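# Flip the remote face up, top end left

## Task

Get the remote lying face up on the mat, oriented so its top end points to the left, while keeping intact anything that was already correct at the start.

## Robot and tools

Robot: two arms, left_arm and right_arm, in a physics simulation. left_arm carries a left hand and right_arm a right hand. Each hand has five fingers driven by six motors. A camera stand sits behind the arms. Loose objects may get brief outside nudges. Anything that falls or is left off the table fails the scene.

Frames. Scene frame: origin at table-top height, midway between the nominal arm bases. +z is up, +x points out over the table, and left_arm is on the +y side. These names do not match image left and right. Calibrated bases: left_arm at (-0.048, +0.271, +0.029) m, quat_wxyz (+1.000, 0, 0, +0.030); right_arm at (-0.045, -0.333, +0.020) m, quat_wxyz (+1.000, 0, 0, +0.004). Hand poses, targets, velocities and wrist-camera poses are reported in each arm's own base frame. Fixed cameras and the table use the scene frame.

Hand point: a point 0.05 m in front of the palm and 0.15 m out from the wrist face along the fingers. Its +z runs along straight fingers and +y out of the palm. On the right hand +x runs across the palm away from the thumb; on the left hand +x points toward the thumb. Straight fingertips reach 0.06-0.07 m past the point. A wrist bracket on the little-finger side can strike things. Arms track loosely: at rest they often sit 1-3 cm off the command, sometimes 5 cm, usually low.

Row layout (execute_actions and move): one flat list of 28 numbers, each in [-1, 1], always covering both arms. Order: left_arm dx, dy, dz, rx, ry, rz; left hand little, ring, middle, index, thumb_bend, thumb_turn, force_limit, speed; then the same 14 for right_arm and right hand. The six pose numbers are offsets, not poses. They count from that arm's Hand target as it stood when the action or move began, along that arm's base axes. 1.0 equals 0.6 m of travel or 180 degrees. rx, ry, rz form one rotation vector, turning about the Hand target position. All six zero re-requests the current Hand target. The controller limits each step's orientation to within 40 degrees of the measured one.

Finger numbers are absolute targets: -1 straight/open, +1 curled/closed. thumb_turn -1 puts the thumb beside the palm, +1 in front of it. force_limit maps -1 to about 0 N and +1 to 10 N at the fingertip (15 N for the two thumb motors). speed rises from near 0 at -1 to full at +0.48 and stays full up to +1. A full finger stroke at full speed takes 0.49 s. With the thumb in front, the hand grips objects about 0.035-0.065 m thick, or handles down to 0.025 m. For a soft grip, close with speed -0.94 or lower. To keep a hand unchanged, resend the eight numbers of its last executed row. If none has run yet, send its hand_measured, then hand_force_limit and hand_speed. To loosen, send a target more open than hand_measured. To squeeze harder, raise force_limit and send a target more closed than hand_measured.

Tools:
- execute_actions(actions, cameras): actions is a list of actions. Each action is a table of up to 15 rows, one per 1/30 s step. A shorter table repeats its final row. Every row counts from the same start pose, and each action takes 0.5 s. Images return only when actions is empty or cameras names some. ["all"] returns every camera; [] returns none.
- move(target, speed, blend, blocking, cameras): target is one 28-number row or up to 15 rows. Every row counts from the Hand targets at the move's start. speed is top path speed in m/s, 0.002 to 4.3, default 0.25; turning is capped at twice that in rad/s. Give one value or one per target. blend is a corner rounding in metres; the default 0 stops at each target. blocking=false returns after about 0.5 s while motion continues. Paths are straight, at least 0.5 s long and capped at 10 s. They ignore obstacles and the other arm. Faster moves overshoot and strike harder. Route around an arm's own base, not close past it.
- wait(seconds 0 to 10, cameras): lets time pass; a running move continues.
- stop(cameras): brakes a running move.
- zoom_image(camera, region): camera is cam_high, cam_low, cam_left_wrist or cam_right_wrist. region is [x0, y0, x1, y1] in pixels from the top-left, at most 504 by 504. Only the newest images can be zoomed.
- show_instructions(): shows the reference pages, here a left-hand diagram.
- finished_scene(scene): ends scene 1 or 2 for good. The goal must then hold without the robot.

Results: per arm, end_effector_position (m) and end_effector_quat_wxyz in the base frame, and Hand target. Also Joint positions, Joint velocities (may read "within noise" or be omitted) and Joint torques; torques 3 and 4 wrap at ±28 N m. Per hand: hand_measured, hand_stopped_by (moving, target, force, stalled, fault) and hand_load_n (positive means pushed open; near 0 after a lost grip). hand_force_limit and hand_speed echo your settings. Calls that ran actions also list positions at some steps. Move results add a "move:" line: done, off_target, moving, held or fault, plus limits such as paced or held. Results end with the scene number. MOTOR HOT appears at 85 °C; at 100 °C the arm goes limp for 30-60 s. Images are 504x504 from cam_high, cam_low, cam_left_wrist and cam_right_wrist.

Avoid: drops, releasing moving parts, slams, hard pushes on fixed or heavy things, and excess finger force. Never let the hands touch or grip each other. Avoid long holds or stretched poses that heat motors. Any arm stop costs. To end a push against something, command the target back beyond the hand point.

Each tool is called after "Emit:" by a JSON object that holds its "fn" and its "kwargs", one argument or row to a line.

Reference images:

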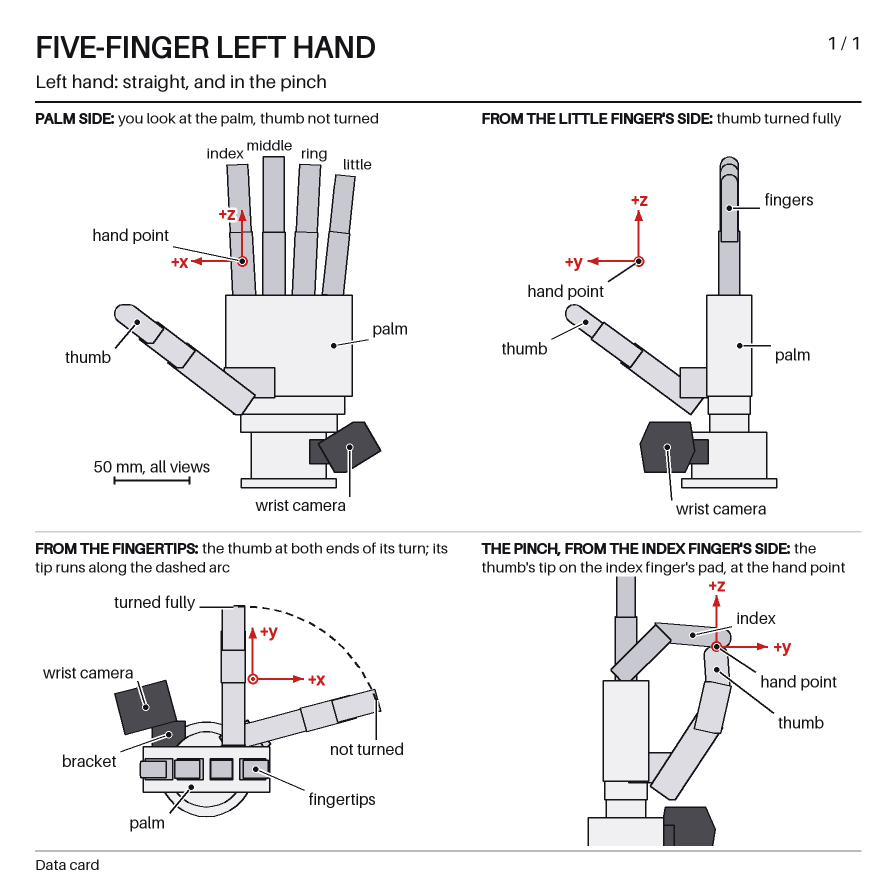

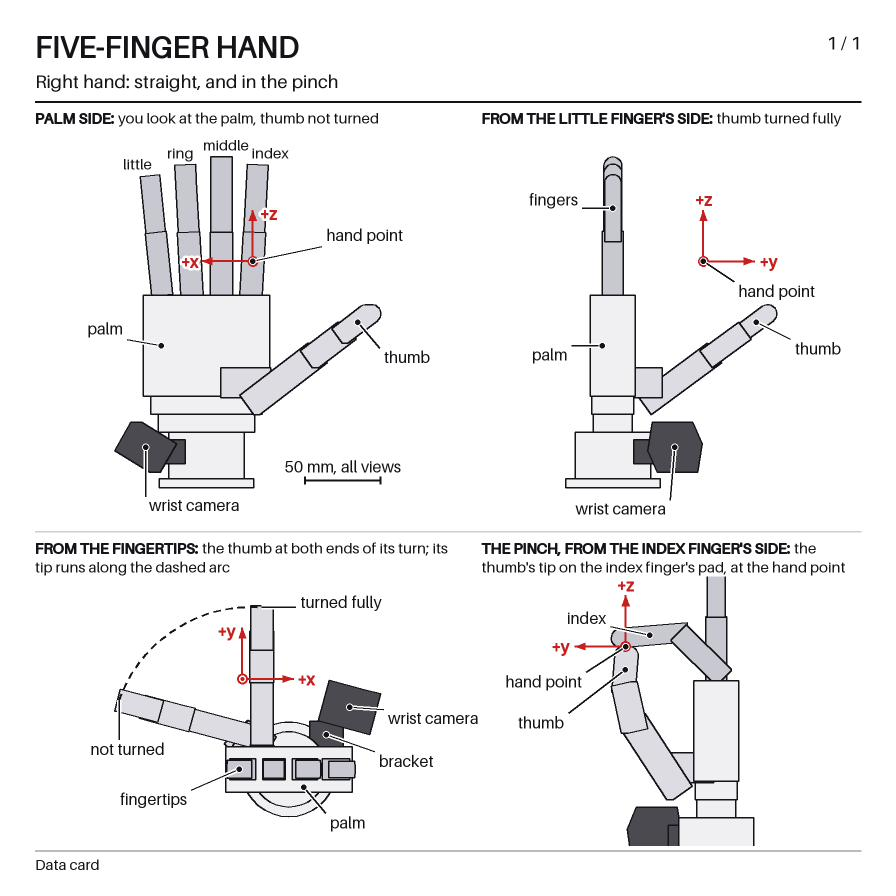

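## Session

Emit:
{"fn": "execute_actions", "kwargs": {
  "actions": []
}}

Scene clock: 0.00 s.
left_arm: end_effector_position=(+0.6672, -0.3920, +0.2104) hand_measured=(-1.000, -1.000, -1.000, -1.000, -1.000, -1.000) hand_load_n=(+0.0, +0.0, +0.0, +0.0, +0.0, +0.0) hand_stopped_by=(target, target, target, target, target, target) hand_force_limit=0.00 hand_speed=-0.80 end_effector_quat_wxyz=(+0.528, +0.096, +0.823, -0.186) | right_arm: end_effector_position=(+0.6947, +0.1019, +0.1006) hand_measured=(-1.000, -1.000, -1.000, -1.000, -1.000, -1.000) hand_load_n=(+0.0, -0.5, +0.0, +0.0, +0.0, +0.0) hand_stopped_by=(target, target, target, target, target, target) hand_force_limit=0.00 hand_speed=-0.80 end_effector_quat_wxyz=(+0.472, -0.131, +0.854, +0.178)
Joint positions: left_arm=[-0.635 1.841 1.506 -0.053 -0.167 1.28] | right_arm=[-0.066 1.924 1.169 0.161 -0.496 1.469]
Joint velocities: within noise
Joint torques (N m): no reading
Motor temperatures (°C): left_arm=[21 25 25 22 25 23] | right_arm=[24 21 23 24 21 23]
Heat: left arm: hottest shoulder 25 °C; right arm: hottest waist 24 °C.
Hand target: left_arm +0.6733, -0.3964, +0.2340; +0.543, +0.092, +0.812, -0.195 | right_arm +0.7028, +0.1013, +0.1111; +0.482, -0.133, +0.848, +0.175

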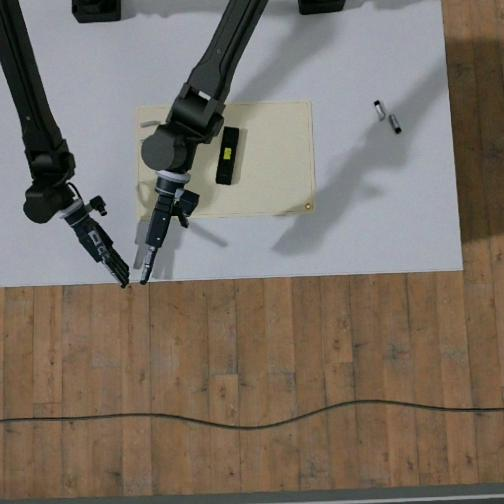

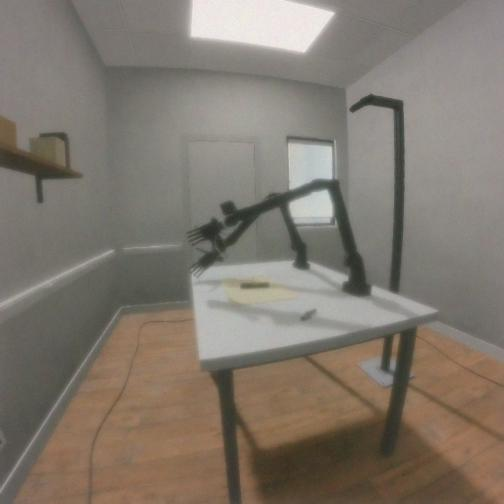

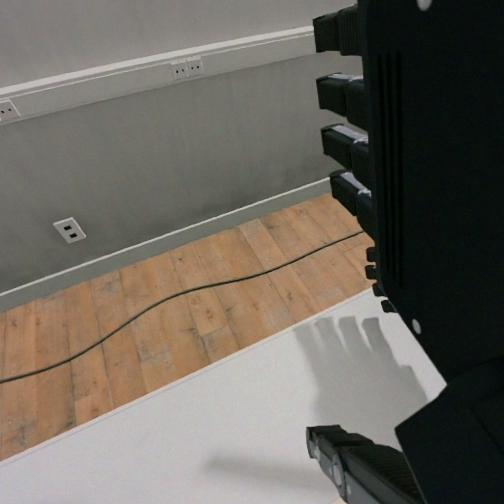

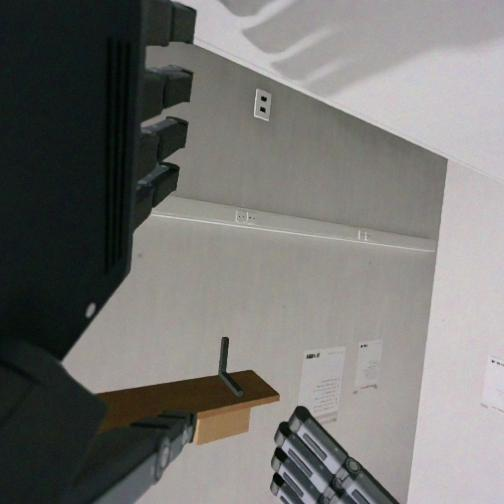

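Emit:
{"fn": "zoom_image", "kwargs": {
  "camera": "cam_high",
  "region": [120, 90, 330, 230]
}}

Emit:
{"fn": "zoom_image", "kwargs": {
  "camera": "cam_high",
  "region": [190, 110, 270, 200]
}}

Emit:
{"fn": "zoom_image", "kwargs": {
  "camera": "cam_high",
  "region": [360, 80, 430, 150]
}}

Emit:
{"fn": "zoom_image", "kwargs": {
  "camera": "cam_low",
  "region": [180, 240, 360, 380]
}}

Scaled by 2.400.

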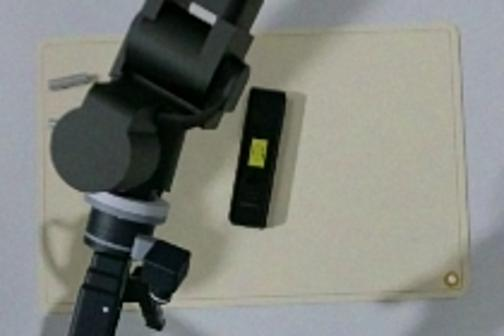

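Scaled by 5.600.

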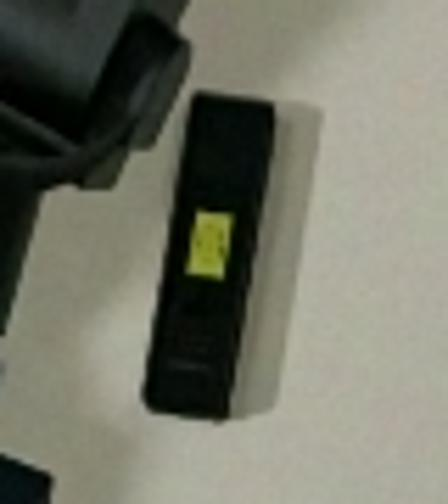

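Scaled by 7.200.

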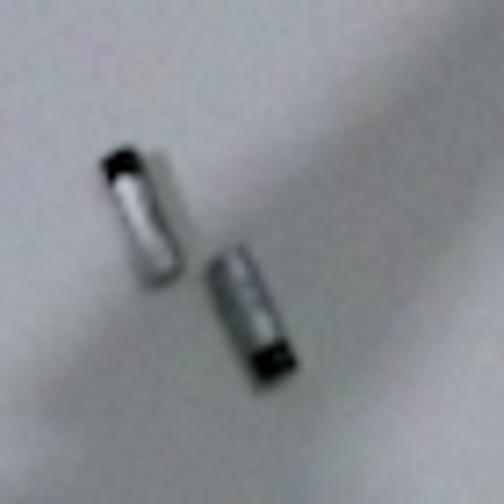

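Scaled by 2.800.

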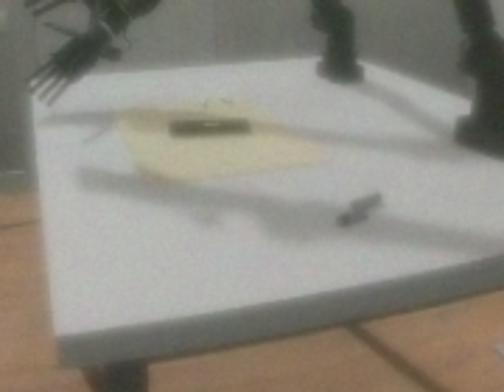

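Emit:
{"fn": "move", "kwargs": {
  "target": [-0.4675,0.219,0.062,0.132,0.369,0.062,-1,-1,-1,-1,-1,-1,0,-0.8,-0.25,-0.35,0.2,0,0,0,-1,-1,-1,-1,-1,-1,0,-0.8],
  "cameras": ["all"]
}}

Scene clock: 10.63 s.
left_arm: end_effector_position=(+0.3870, -0.2571, +0.2578) hand_measured=(-1.000, -1.000, -1.000, -1.000, -1.000, -1.000) hand_load_n=(+0.0, +0.0, +0.0, +0.0, -0.5, +0.0) hand_stopped_by=(target, target, target, target, target, target) hand_force_limit=0.00 hand_speed=-0.80 end_effector_quat_wxyz=(-0.011, +0.007, +1.000, +0.010) | right_arm: end_effector_position=(+0.5482, -0.0991, +0.2082) hand_measured=(-1.000, -1.000, -1.000, -1.000, -1.000, -1.000) hand_load_n=(+0.0, +0.0, +0.0, +0.0, +0.0, +0.0) hand_stopped_by=(target, target, target, target, target, target) hand_force_limit=0.00 hand_speed=-0.80 end_effector_quat_wxyz=(+0.466, -0.125, +0.855, +0.191)
Joint positions: left_arm=[-0.651 1.737 1.819 -1.682 -0.002 0.934] | right_arm=[-0.529 1.581 1.07 -0.35 -0.863 1.09]
Joint torques (N m): left_arm=[-1.26 -13.22 9.96 -0.42 0.17 -0.1] | right_arm=[-0.5 -14.27 10.17 1.1 -0.6 -0.04]
Heat: left arm: hottest elbow 27 °C; right arm: hottest elbow 25 °C.
Hand target: left_arm +0.3928, -0.2651, +0.2713; +0.000, +0.001, +1.000, -0.001 | right_arm +0.5527, -0.1088, +0.2309; +0.482, -0.133, +0.848, +0.175
Off the commanded pose: left_arm 0.017 m, 2 deg | right_arm 0.025 m, 3 deg.
move: off_target (left_arm, right_arm)

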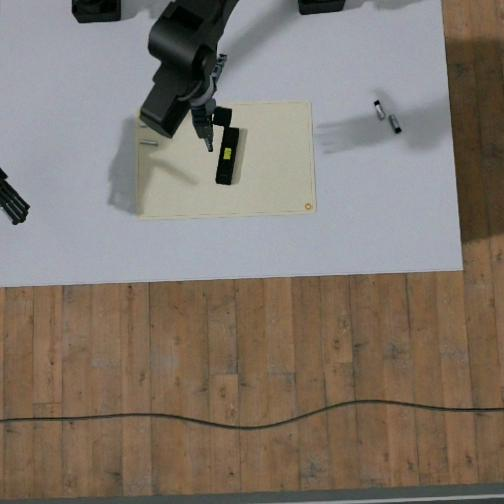

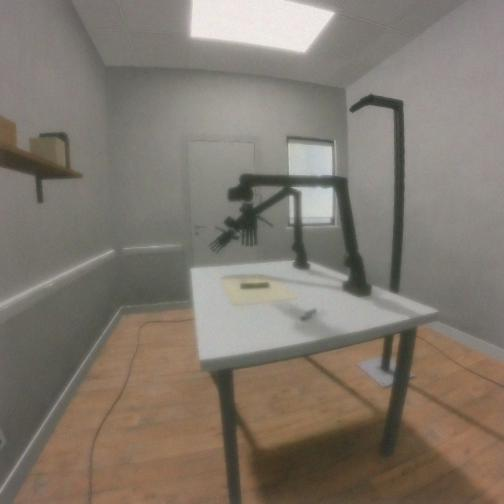

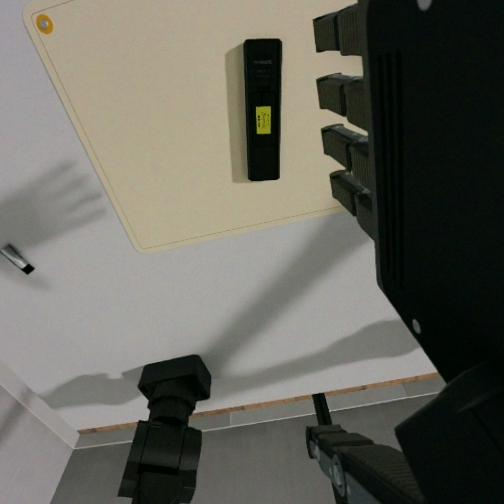

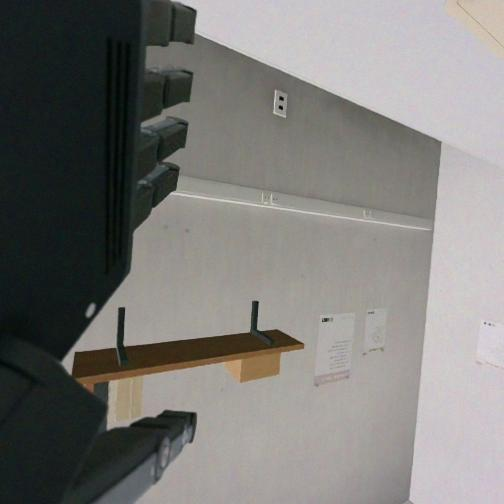

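Emit:
{"fn": "zoom_image", "kwargs": {
  "camera": "cam_left_wrist",
  "region": [210, 20, 380, 190]
}}

Emit:
{"fn": "zoom_image", "kwargs": {
  "camera": "cam_high",
  "region": [120, 90, 330, 230]
}}

Scaled by 2.965.

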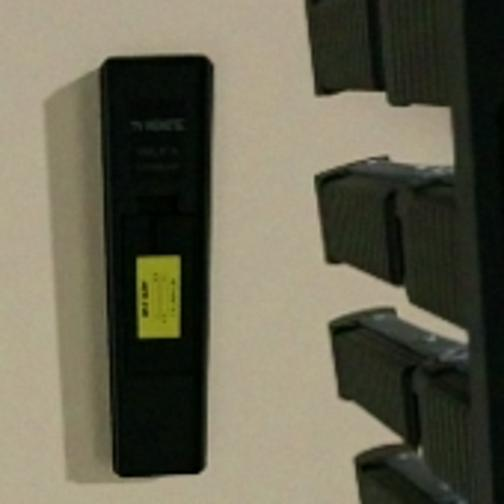

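Scaled by 2.400.

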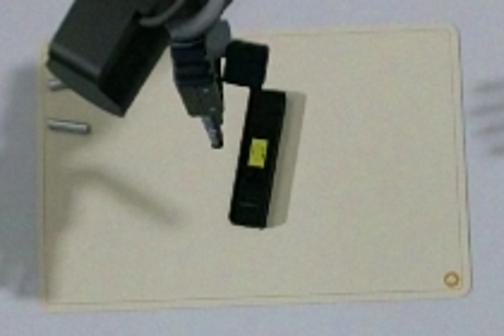

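Emit:
{"fn": "zoom_image", "kwargs": {
  "camera": "cam_left_wrist",
  "region": [230, 30, 300, 110]
}}

Emit:
{"fn": "zoom_image", "kwargs": {
  "camera": "cam_left_wrist",
  "region": [230, 110, 300, 190]
}}

Scaled by 6.300.

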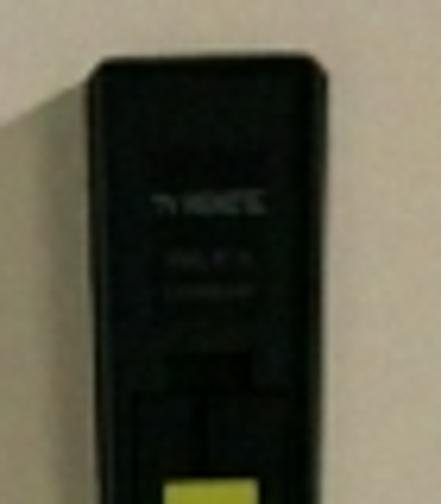

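Scaled by 6.300.

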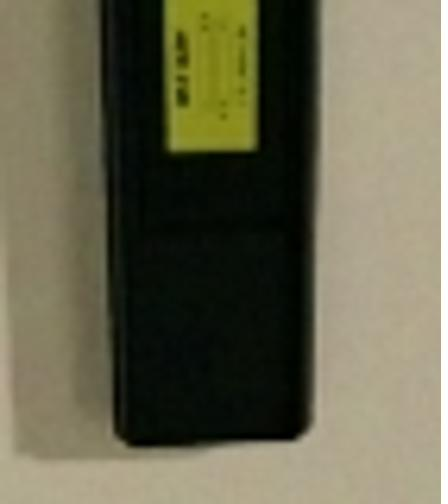

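Emit:
{"fn": "move", "kwargs": {
  "target": [
    [0,0.53,0,0,0,0,-1,-1,-1,-1,-1,-1,0,-0.8,-0.088,0.348,0.033,-0.4413,-0.0545,0.1957,1,1,1,-0.3,-1,1,0,-0.2],
    [0,0.53,0,0,0,0,-1,-1,-1,-1,-1,-1,0,-0.8,-0.278,0.775,-0.068,-0.3545,-0.3713,0.5463,1,1,1,-0.3,-1,1,0,-0.2]
  ],
  "cameras": ["all"]
}}

Scene clock: 25.80 s.
left_arm: end_effector_position=(+0.3901, +0.0503, +0.2647) hand_measured=(-1.000, -1.000, -1.000, -1.000, -1.000, -1.000) hand_load_n=(+0.0, +0.0, +0.0, +0.0, +0.0, +0.0) hand_stopped_by=(target, target, target, target, target, target) hand_force_limit=0.00 hand_speed=-0.80 end_effector_quat_wxyz=(-0.016, -0.003, +1.000, +0.001) | right_arm: end_effector_position=(+0.3743, +0.3418, +0.1745) hand_measured=(+1.000, +1.000, +1.000, -0.300, -1.000, +1.000) hand_load_n=(+0.0, +0.5, +0.0, +0.0, +0.0, +0.0) hand_stopped_by=(target, target, target, target, target, target) hand_force_limit=0.00 hand_speed=-0.20 end_effector_quat_wxyz=(-0.388, +0.915, -0.107, +0.032)
Joint positions: left_arm=[-0.022 1.463 1.508 -1.649 -0.001 1.541] | right_arm=[0.554 1.452 1.182 -0.687 -0.552 -0.605]
Joint torques (N m): left_arm=[-0.73 -11.05 6.75 0.62 0.13 0.23] | right_arm=[1.73 -10.05 12.59 1.01 -0.41 -0.08]
Heat: left arm: hottest elbow 28 °C; right arm: hottest elbow 27 °C.
Hand target: left_arm +0.3928, +0.0528, +0.2712; +0.000, +0.001, +1.000, -0.001 | right_arm +0.3859, +0.3563, +0.1902; -0.397, +0.913, -0.091, +0.040
Off the commanded pose: left_arm 0.008 m, 2 deg | right_arm 0.024 m, 2 deg.
move: off_target (right_arm)

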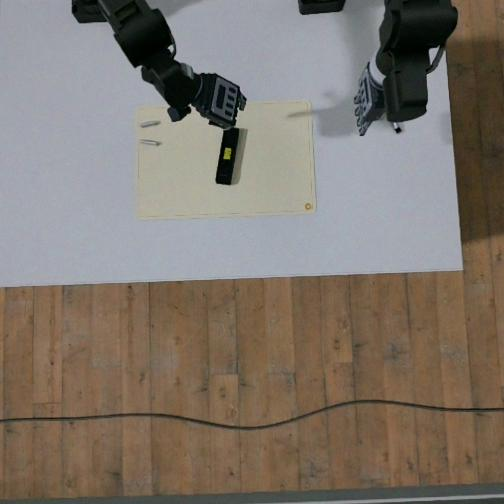

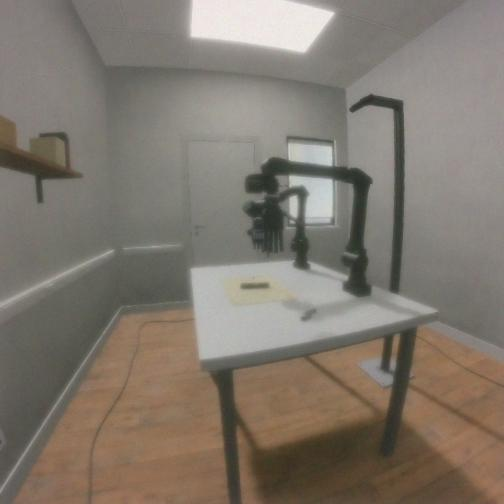

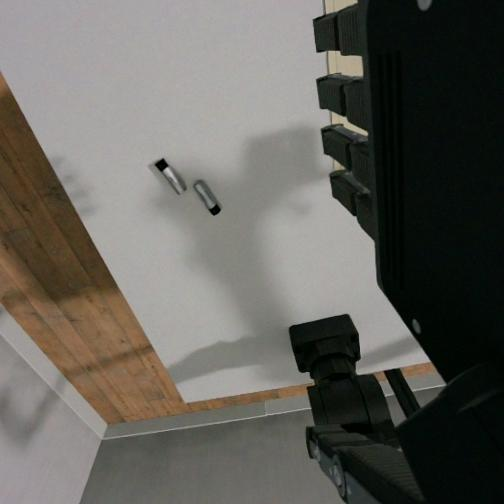

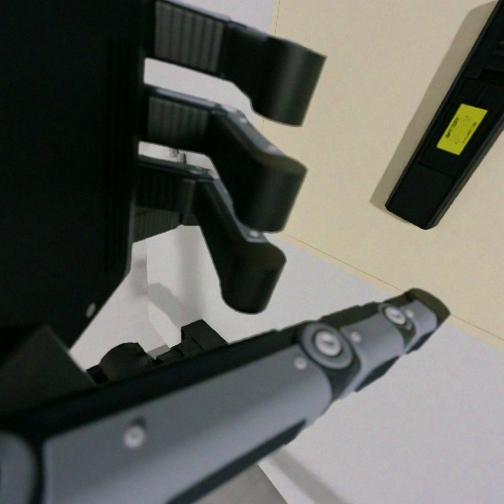

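Emit:
{"fn": "zoom_image", "kwargs": {
  "camera": "cam_high",
  "region": [160, 70, 280, 190]
}}

Emit:
{"fn": "zoom_image", "kwargs": {
  "camera": "cam_right_wrist",
  "region": [140, 0, 504, 364]
}}

Scaled by 4.200.

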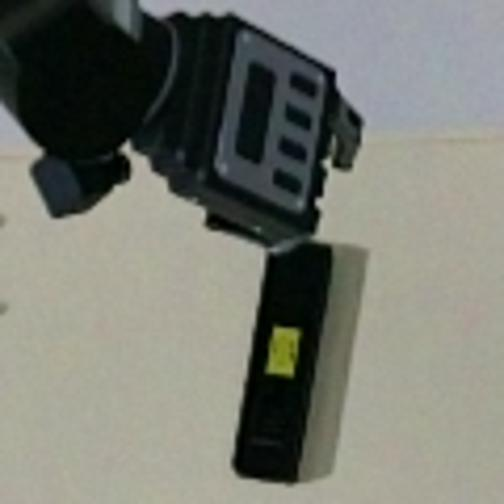

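Scaled by 1.385.

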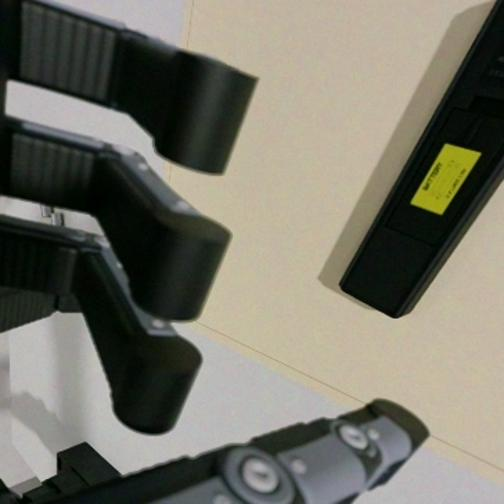

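Emit:
{"fn": "move", "kwargs": {
  "target": [0,0,0,0,0,0,-1,-1,-1,-1,-1,-1,0,-0.8,0.05,0.023,-0.2,0,0,0,1,1,1,-0.3,-1,1,0,-0.2],
  "cameras": ["cam_high","cam_right_wrist","cam_low"],
  "speed": 0.15
}}

Emit:
{"fn": "zoom_image", "kwargs": {
  "camera": "cam_high",
  "region": [180, 80, 280, 180]
}}

Emit:
{"fn": "zoom_image", "kwargs": {
  "camera": "cam_right_wrist",
  "region": [204, 100, 504, 400]
}}

Emit:
{"fn": "zoom_image", "kwargs": {
  "camera": "cam_low",
  "region": [210, 240, 310, 320]
}}

Scene clock: 28.80 s.
left_arm: end_effector_position=(+0.3901, +0.0503, +0.2647) hand_measured=(-1.000, -1.000, -1.000, -1.000, -1.000, -1.000) hand_load_n=(+0.0, +0.0, +0.0, +0.0, +0.0, +0.0) hand_stopped_by=(target, target, target, target, target, target) hand_force_limit=0.00 hand_speed=-0.80 end_effector_quat_wxyz=(-0.016, -0.003, +1.000, +0.001) | right_arm: end_effector_position=(+0.4135, +0.3665, +0.0759) hand_measured=(+1.000, +1.000, +1.000, -0.300, -1.000, +1.000) hand_load_n=(+0.0, +0.0, +0.5, +0.0, +0.0, +0.0) hand_stopped_by=(target, target, target, target, target, target) hand_force_limit=0.00 hand_speed=-0.20 end_effector_quat_wxyz=(-0.395, +0.913, -0.099, +0.038)
Joint positions: left_arm=[-0.022 1.463 1.508 -1.649 -0.001 1.541] | right_arm=[0.554 1.659 1.141 -0.422 -0.557 -0.615]
Joint torques (N m): left_arm=[-0.56 -11.16 6.8 0.62 0.11 0.23] | right_arm=[0.91 -12.69 7.91 2.3 -0.41 -0.09]
Motor temperatures (°C): left_arm=[21 26 29 22 25 23] | right_arm=[24 22 28 24 21 23]
Heat: left arm: hottest elbow 29 °C; right arm: hottest elbow 28 °C.
Hand target: left_arm +0.3928, +0.0528, +0.2712; +0.000, +0.001, +1.000, -0.001 | right_arm +0.4159, +0.3701, +0.0702; -0.396, +0.913, -0.091, +0.040
Off the commanded pose: left_arm 0.007 m, 2 deg | right_arm 0.007 m, 1 deg.
move: done
Images, in order (width x height): cam_high 504x504, cam_low 504x504, cam_right_wrist 504x504.

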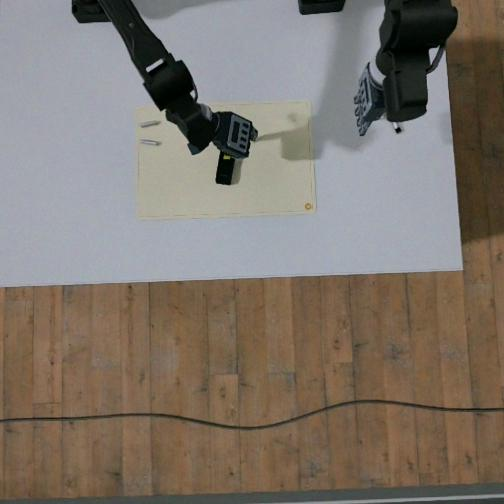

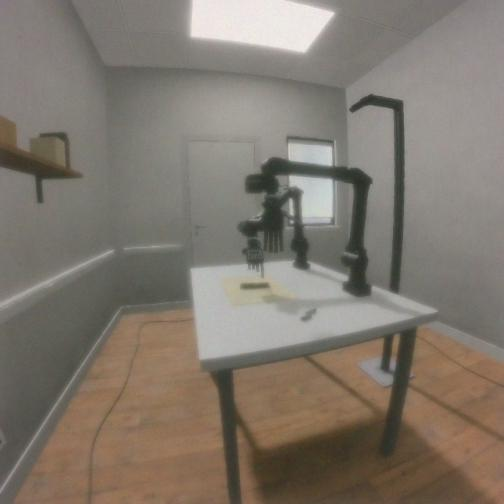

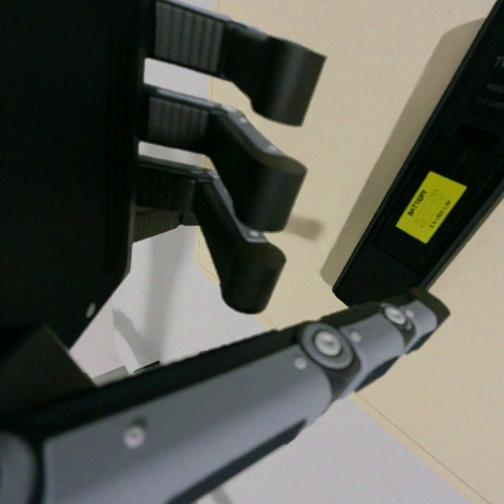

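Scaled by 5.040.

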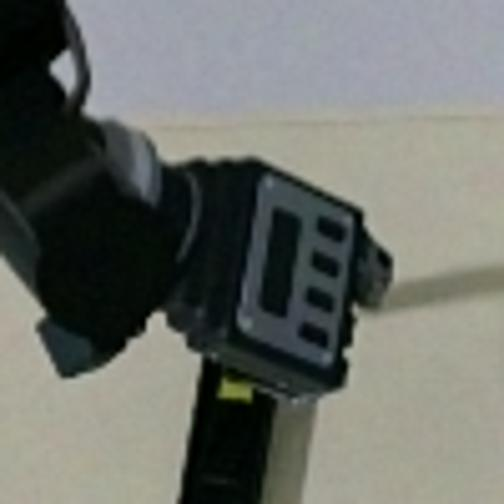

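Scaled by 1.680.

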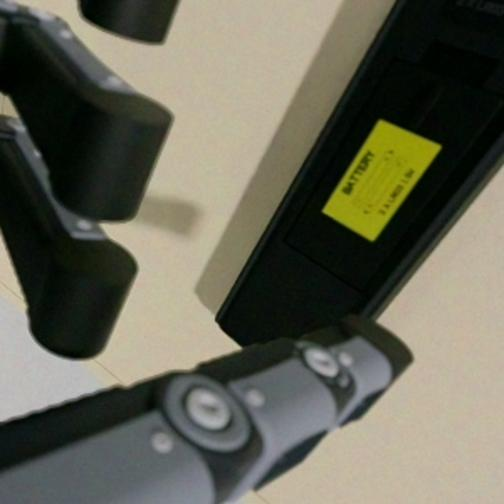

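Scaled by 5.040.

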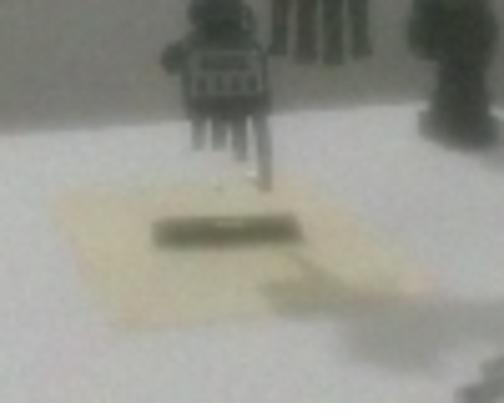

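Emit:
{"fn": "move", "kwargs": {
  "target": [0,0,0,0,0,0,-1,-1,-1,-1,-1,-1,0,-0.8,-0.037,-0.0165,-0.075,0,0,0,1,1,1,-0.3,-1,1,0,-0.2],
  "cameras": ["cam_high","cam_right_wrist","cam_low"],
  "speed": 0.1
}}

Emit:
{"fn": "zoom_image", "kwargs": {
  "camera": "cam_high",
  "region": [180, 80, 280, 180]
}}

Emit:
{"fn": "zoom_image", "kwargs": {
  "camera": "cam_right_wrist",
  "region": [204, 150, 504, 400]
}}

Emit:
{"fn": "zoom_image", "kwargs": {
  "camera": "cam_low",
  "region": [225, 255, 285, 305]
}}

Scene clock: 30.80 s.
left_arm: end_effector_position=(+0.3901, +0.0503, +0.2647) hand_measured=(-1.000, -1.000, -1.000, -1.000, -1.000, -1.000) hand_load_n=(+0.0, +0.0, +0.0, +0.0, +0.0, +0.0) hand_stopped_by=(target, target, target, target, target, target) hand_force_limit=0.00 hand_speed=-0.80 end_effector_quat_wxyz=(-0.016, -0.003, +1.000, +0.001) | right_arm: end_effector_position=(+0.3963, +0.3558, +0.0349) hand_measured=(+1.000, +1.000, +1.000, -0.300, -1.000, +1.000) hand_load_n=(+0.0, +0.0, +0.5, +0.0, +0.0, +0.0) hand_stopped_by=(target, target, target, target, target, target) hand_force_limit=0.00 hand_speed=-0.20 end_effector_quat_wxyz=(-0.398, +0.911, -0.097, +0.043)
Joint positions: left_arm=[-0.022 1.463 1.508 -1.649 -0.001 1.541] | right_arm=[0.554 1.67 1.022 -0.28 -0.557 -0.615]
Joint torques (N m): left_arm=[-0.67 -11.05 6.76 0.65 0.12 0.23] | right_arm=[1.49 -11.75 7.02 2.21 -0.24 -0.01]
Heat: left arm: hottest elbow 29 °C; right arm: hottest elbow 28 °C.
Hand target: left_arm +0.3928, +0.0528, +0.2712; +0.000, +0.001, +1.000, -0.001 | right_arm +0.3936, +0.3602, +0.0252; -0.397, +0.913, -0.091, +0.040
Off the commanded pose: left_arm 0.007 m, 2 deg | right_arm 0.011 m, 1 deg.
move: off_target (right_arm)
Images, in order (width x height): cam_high 504x504, cam_low 504x504, cam_right_wrist 504x504.

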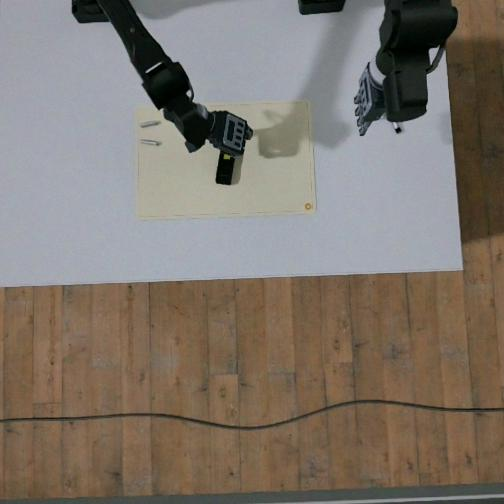

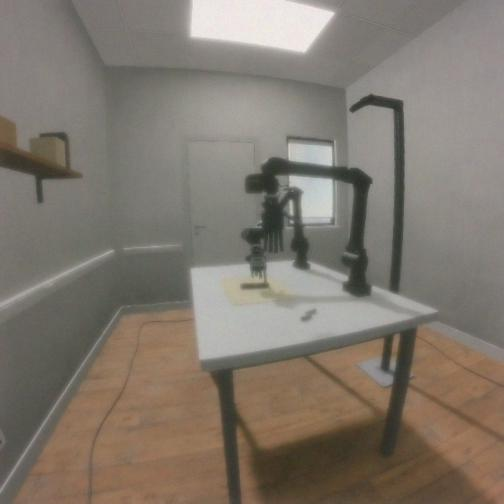

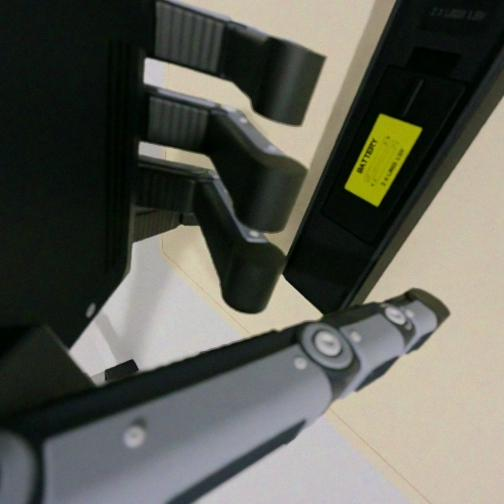

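Scaled by 5.040.

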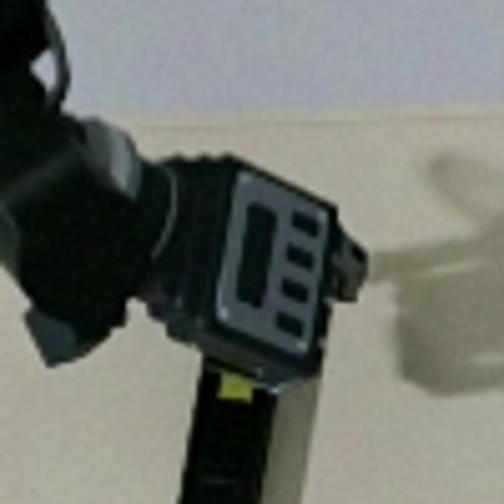

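Scaled by 1.680.

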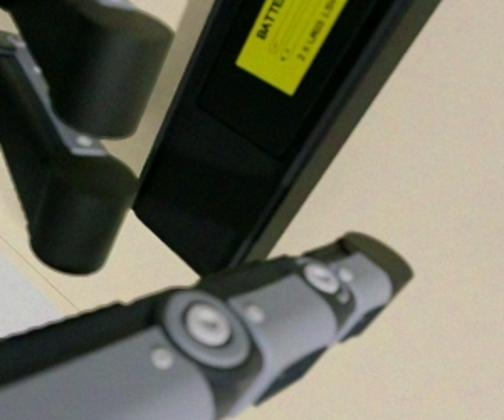

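Scaled by 8.400.

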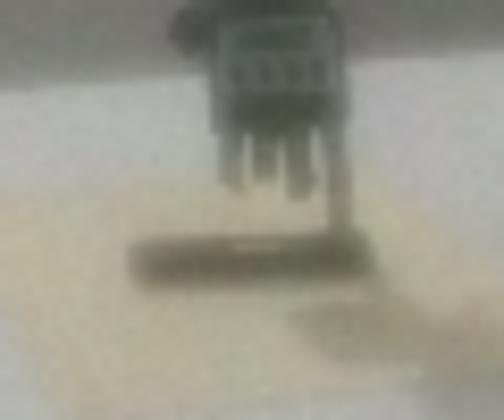

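Emit:
{"fn": "move", "kwargs": {
  "target": [0,0,0,0,0,0,-1,-1,-1,-1,-1,-1,0,-0.8,0,0,-0.035,0,0,0,1,1,1,-0.3,-1,1,0,-0.2],
  "cameras": ["cam_high","cam_right_wrist","cam_low"],
  "speed": 0.06
}}

Emit:
{"fn": "zoom_image", "kwargs": {
  "camera": "cam_right_wrist",
  "region": [204, 150, 504, 400]
}}

Emit:
{"fn": "zoom_image", "kwargs": {
  "camera": "cam_low",
  "region": [225, 255, 285, 305]
}}

Scene clock: 32.83 s.
left_arm: end_effector_position=(+0.3901, +0.0503, +0.2647) hand_measured=(-1.000, -1.000, -1.000, -1.000, -1.000, -1.000) hand_load_n=(+0.0, +0.0, +0.0, +0.0, +0.0, +0.0) hand_stopped_by=(target, target, target, target, target, target) hand_force_limit=0.00 hand_speed=-0.80 end_effector_quat_wxyz=(-0.016, -0.003, +1.000, +0.001) | right_arm: end_effector_position=(+0.3965, +0.3560, +0.0137) hand_measured=(+1.000, +1.000, +1.000, -0.300, -1.000, +1.000) hand_load_n=(+0.0, +0.0, +0.0, +0.0, +0.0, +0.0) hand_stopped_by=(target, target, target, target, target, target) hand_force_limit=0.00 hand_speed=-0.20 end_effector_quat_wxyz=(-0.398, +0.911, -0.097, +0.043)
Joint positions: left_arm=[-0.022 1.463 1.508 -1.649 -0.001 1.541] | right_arm=[0.554 1.707 1.003 -0.224 -0.557 -0.615]
Joint torques (N m): left_arm=[-0.67 -11.11 6.76 0.64 0.11 0.23] | right_arm=[1.49 -11.99 6.79 2.21 -0.24 -0.01]
Heat: left arm: hottest elbow 29 °C; right arm: hottest elbow 28 °C.
Hand target: left_arm +0.3928, +0.0528, +0.2712; +0.000, +0.001, +1.000, -0.001 | right_arm +0.3937, +0.3602, +0.0043; -0.397, +0.913, -0.091, +0.040
Off the commanded pose: left_arm 0.007 m, 2 deg | right_arm 0.011 m, 1 deg.
move: off_target (right_arm)
Images, in order (width x height): cam_high 504x504, cam_low 504x504, cam_right_wrist 504x504.

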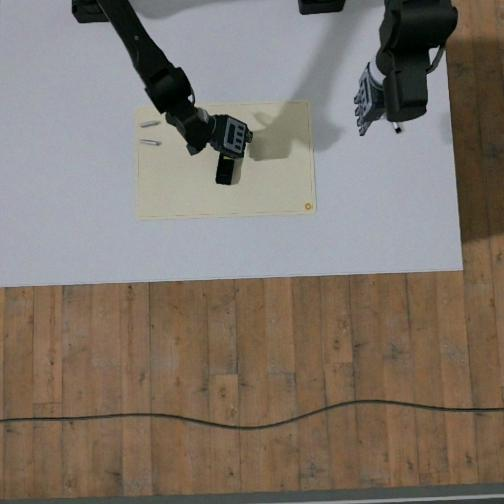

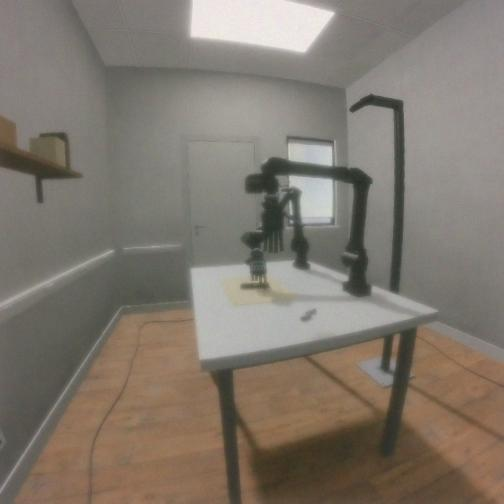

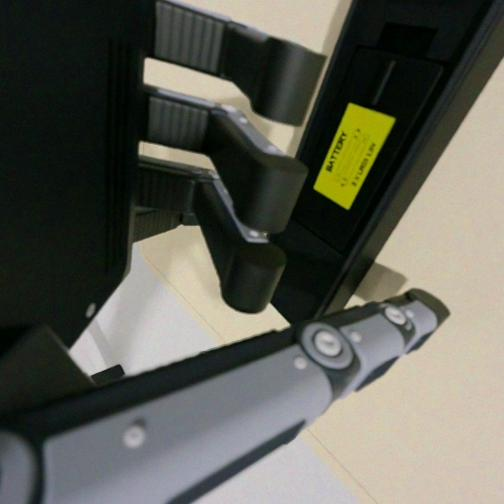

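Scaled by 1.680.

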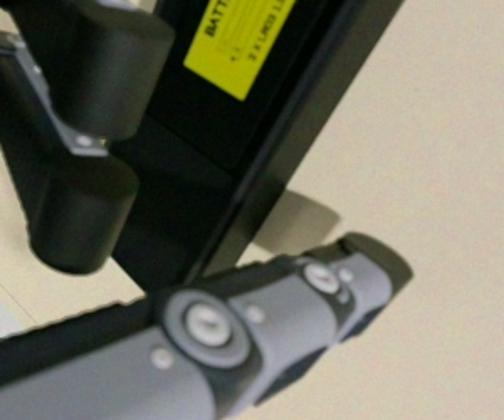

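Scaled by 8.400.

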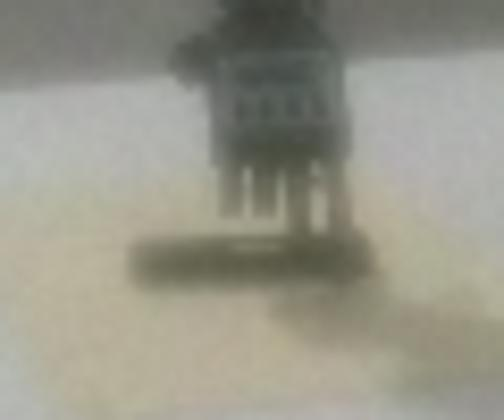

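Emit:
{"fn": "move", "kwargs": {
  "target": [0,0,0,0,0,0,-1,-1,-1,-1,-1,-1,0,-0.8,0,0,-0.02,0,0,0,1,1,1,-0.3,-1,1,0,-0.2],
  "cameras": ["cam_high","cam_right_wrist","cam_low"],
  "speed": 0.06
}}

Emit:
{"fn": "zoom_image", "kwargs": {
  "camera": "cam_right_wrist",
  "region": [204, 150, 504, 400]
}}

Emit:
{"fn": "zoom_image", "kwargs": {
  "camera": "cam_low",
  "region": [225, 255, 285, 305]
}}

Scene clock: 34.03 s.
left_arm: end_effector_position=(+0.3901, +0.0503, +0.2647) hand_measured=(-1.000, -1.000, -1.000, -1.000, -1.000, -1.000) hand_load_n=(+0.0, +0.0, +0.0, +0.0, +0.0, +0.0) hand_stopped_by=(target, target, target, target, target, target) hand_force_limit=0.00 hand_speed=-0.80 end_effector_quat_wxyz=(-0.016, -0.003, +1.000, +0.001) | right_arm: end_effector_position=(+0.3991, +0.3582, +0.0102) hand_measured=(+1.000, +1.000, +1.000, -0.300, -1.000, +1.000) hand_load_n=(+0.0, +0.0, +0.0, -2.0, +0.0, +0.0) hand_stopped_by=(target, target, target, target, target, target) hand_force_limit=0.00 hand_speed=-0.20 end_effector_quat_wxyz=(-0.403, +0.909, -0.094, +0.047)
Joint positions: left_arm=[-0.022 1.463 1.508 -1.649 -0.001 1.541] | right_arm=[0.554 1.717 0.999 -0.195 -0.56 -0.615]
Joint torques (N m): left_arm=[-0.62 -11.05 6.78 0.59 0.12 0.24] | right_arm=[1.44 -11.05 6.37 2.36 -0.15 -0.02]
Heat: left arm: hottest elbow 29 °C; right arm: hottest elbow 28 °C.
Hand target: left_arm +0.3928, +0.0528, +0.2712; +0.000, +0.001, +1.000, -0.001 | right_arm +0.3937, +0.3602, -0.0078; -0.397, +0.913, -0.091, +0.040
Off the commanded pose: left_arm 0.007 m, 2 deg | right_arm 0.019 m, 1 deg.
move: off_target (right_arm)
Images, in order (width x height): cam_high 504x504, cam_low 504x504, cam_right_wrist 504x504.

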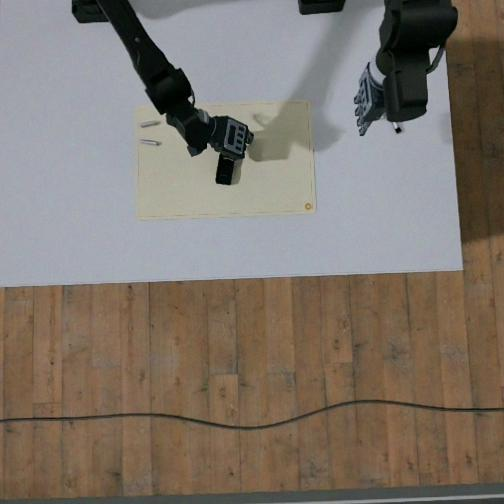

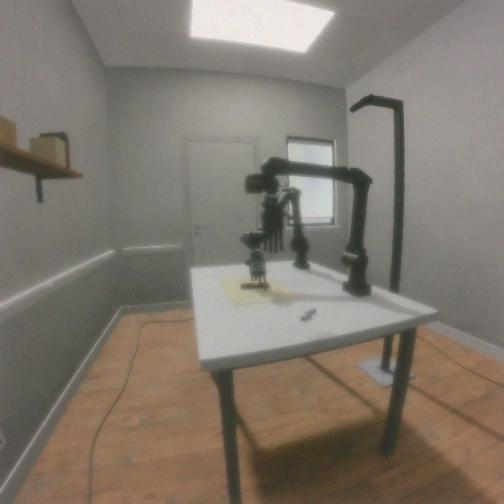

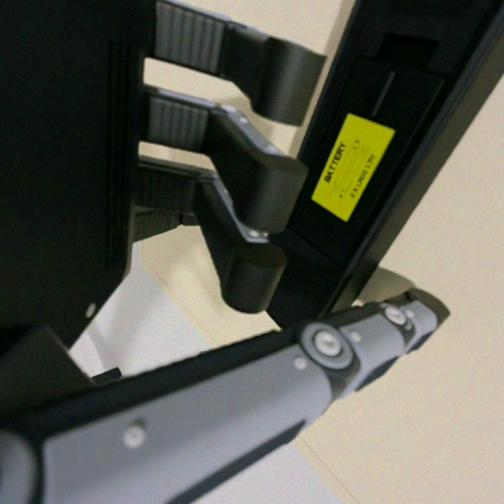

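Scaled by 1.680.

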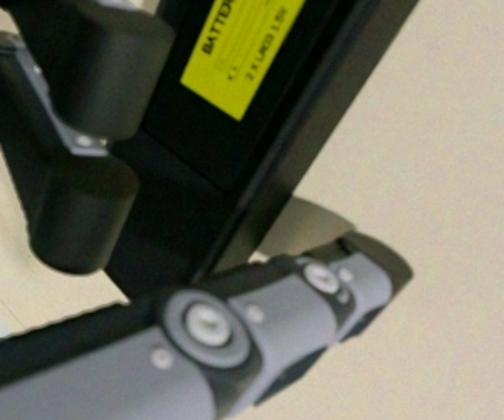

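Scaled by 8.400.

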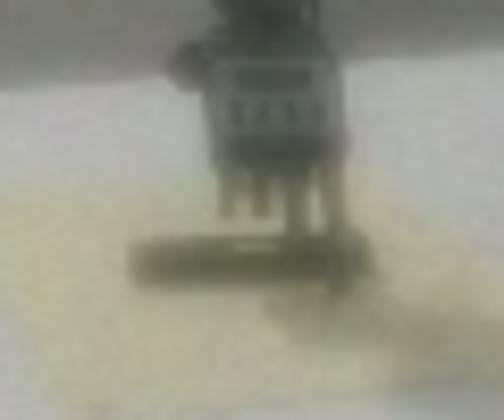

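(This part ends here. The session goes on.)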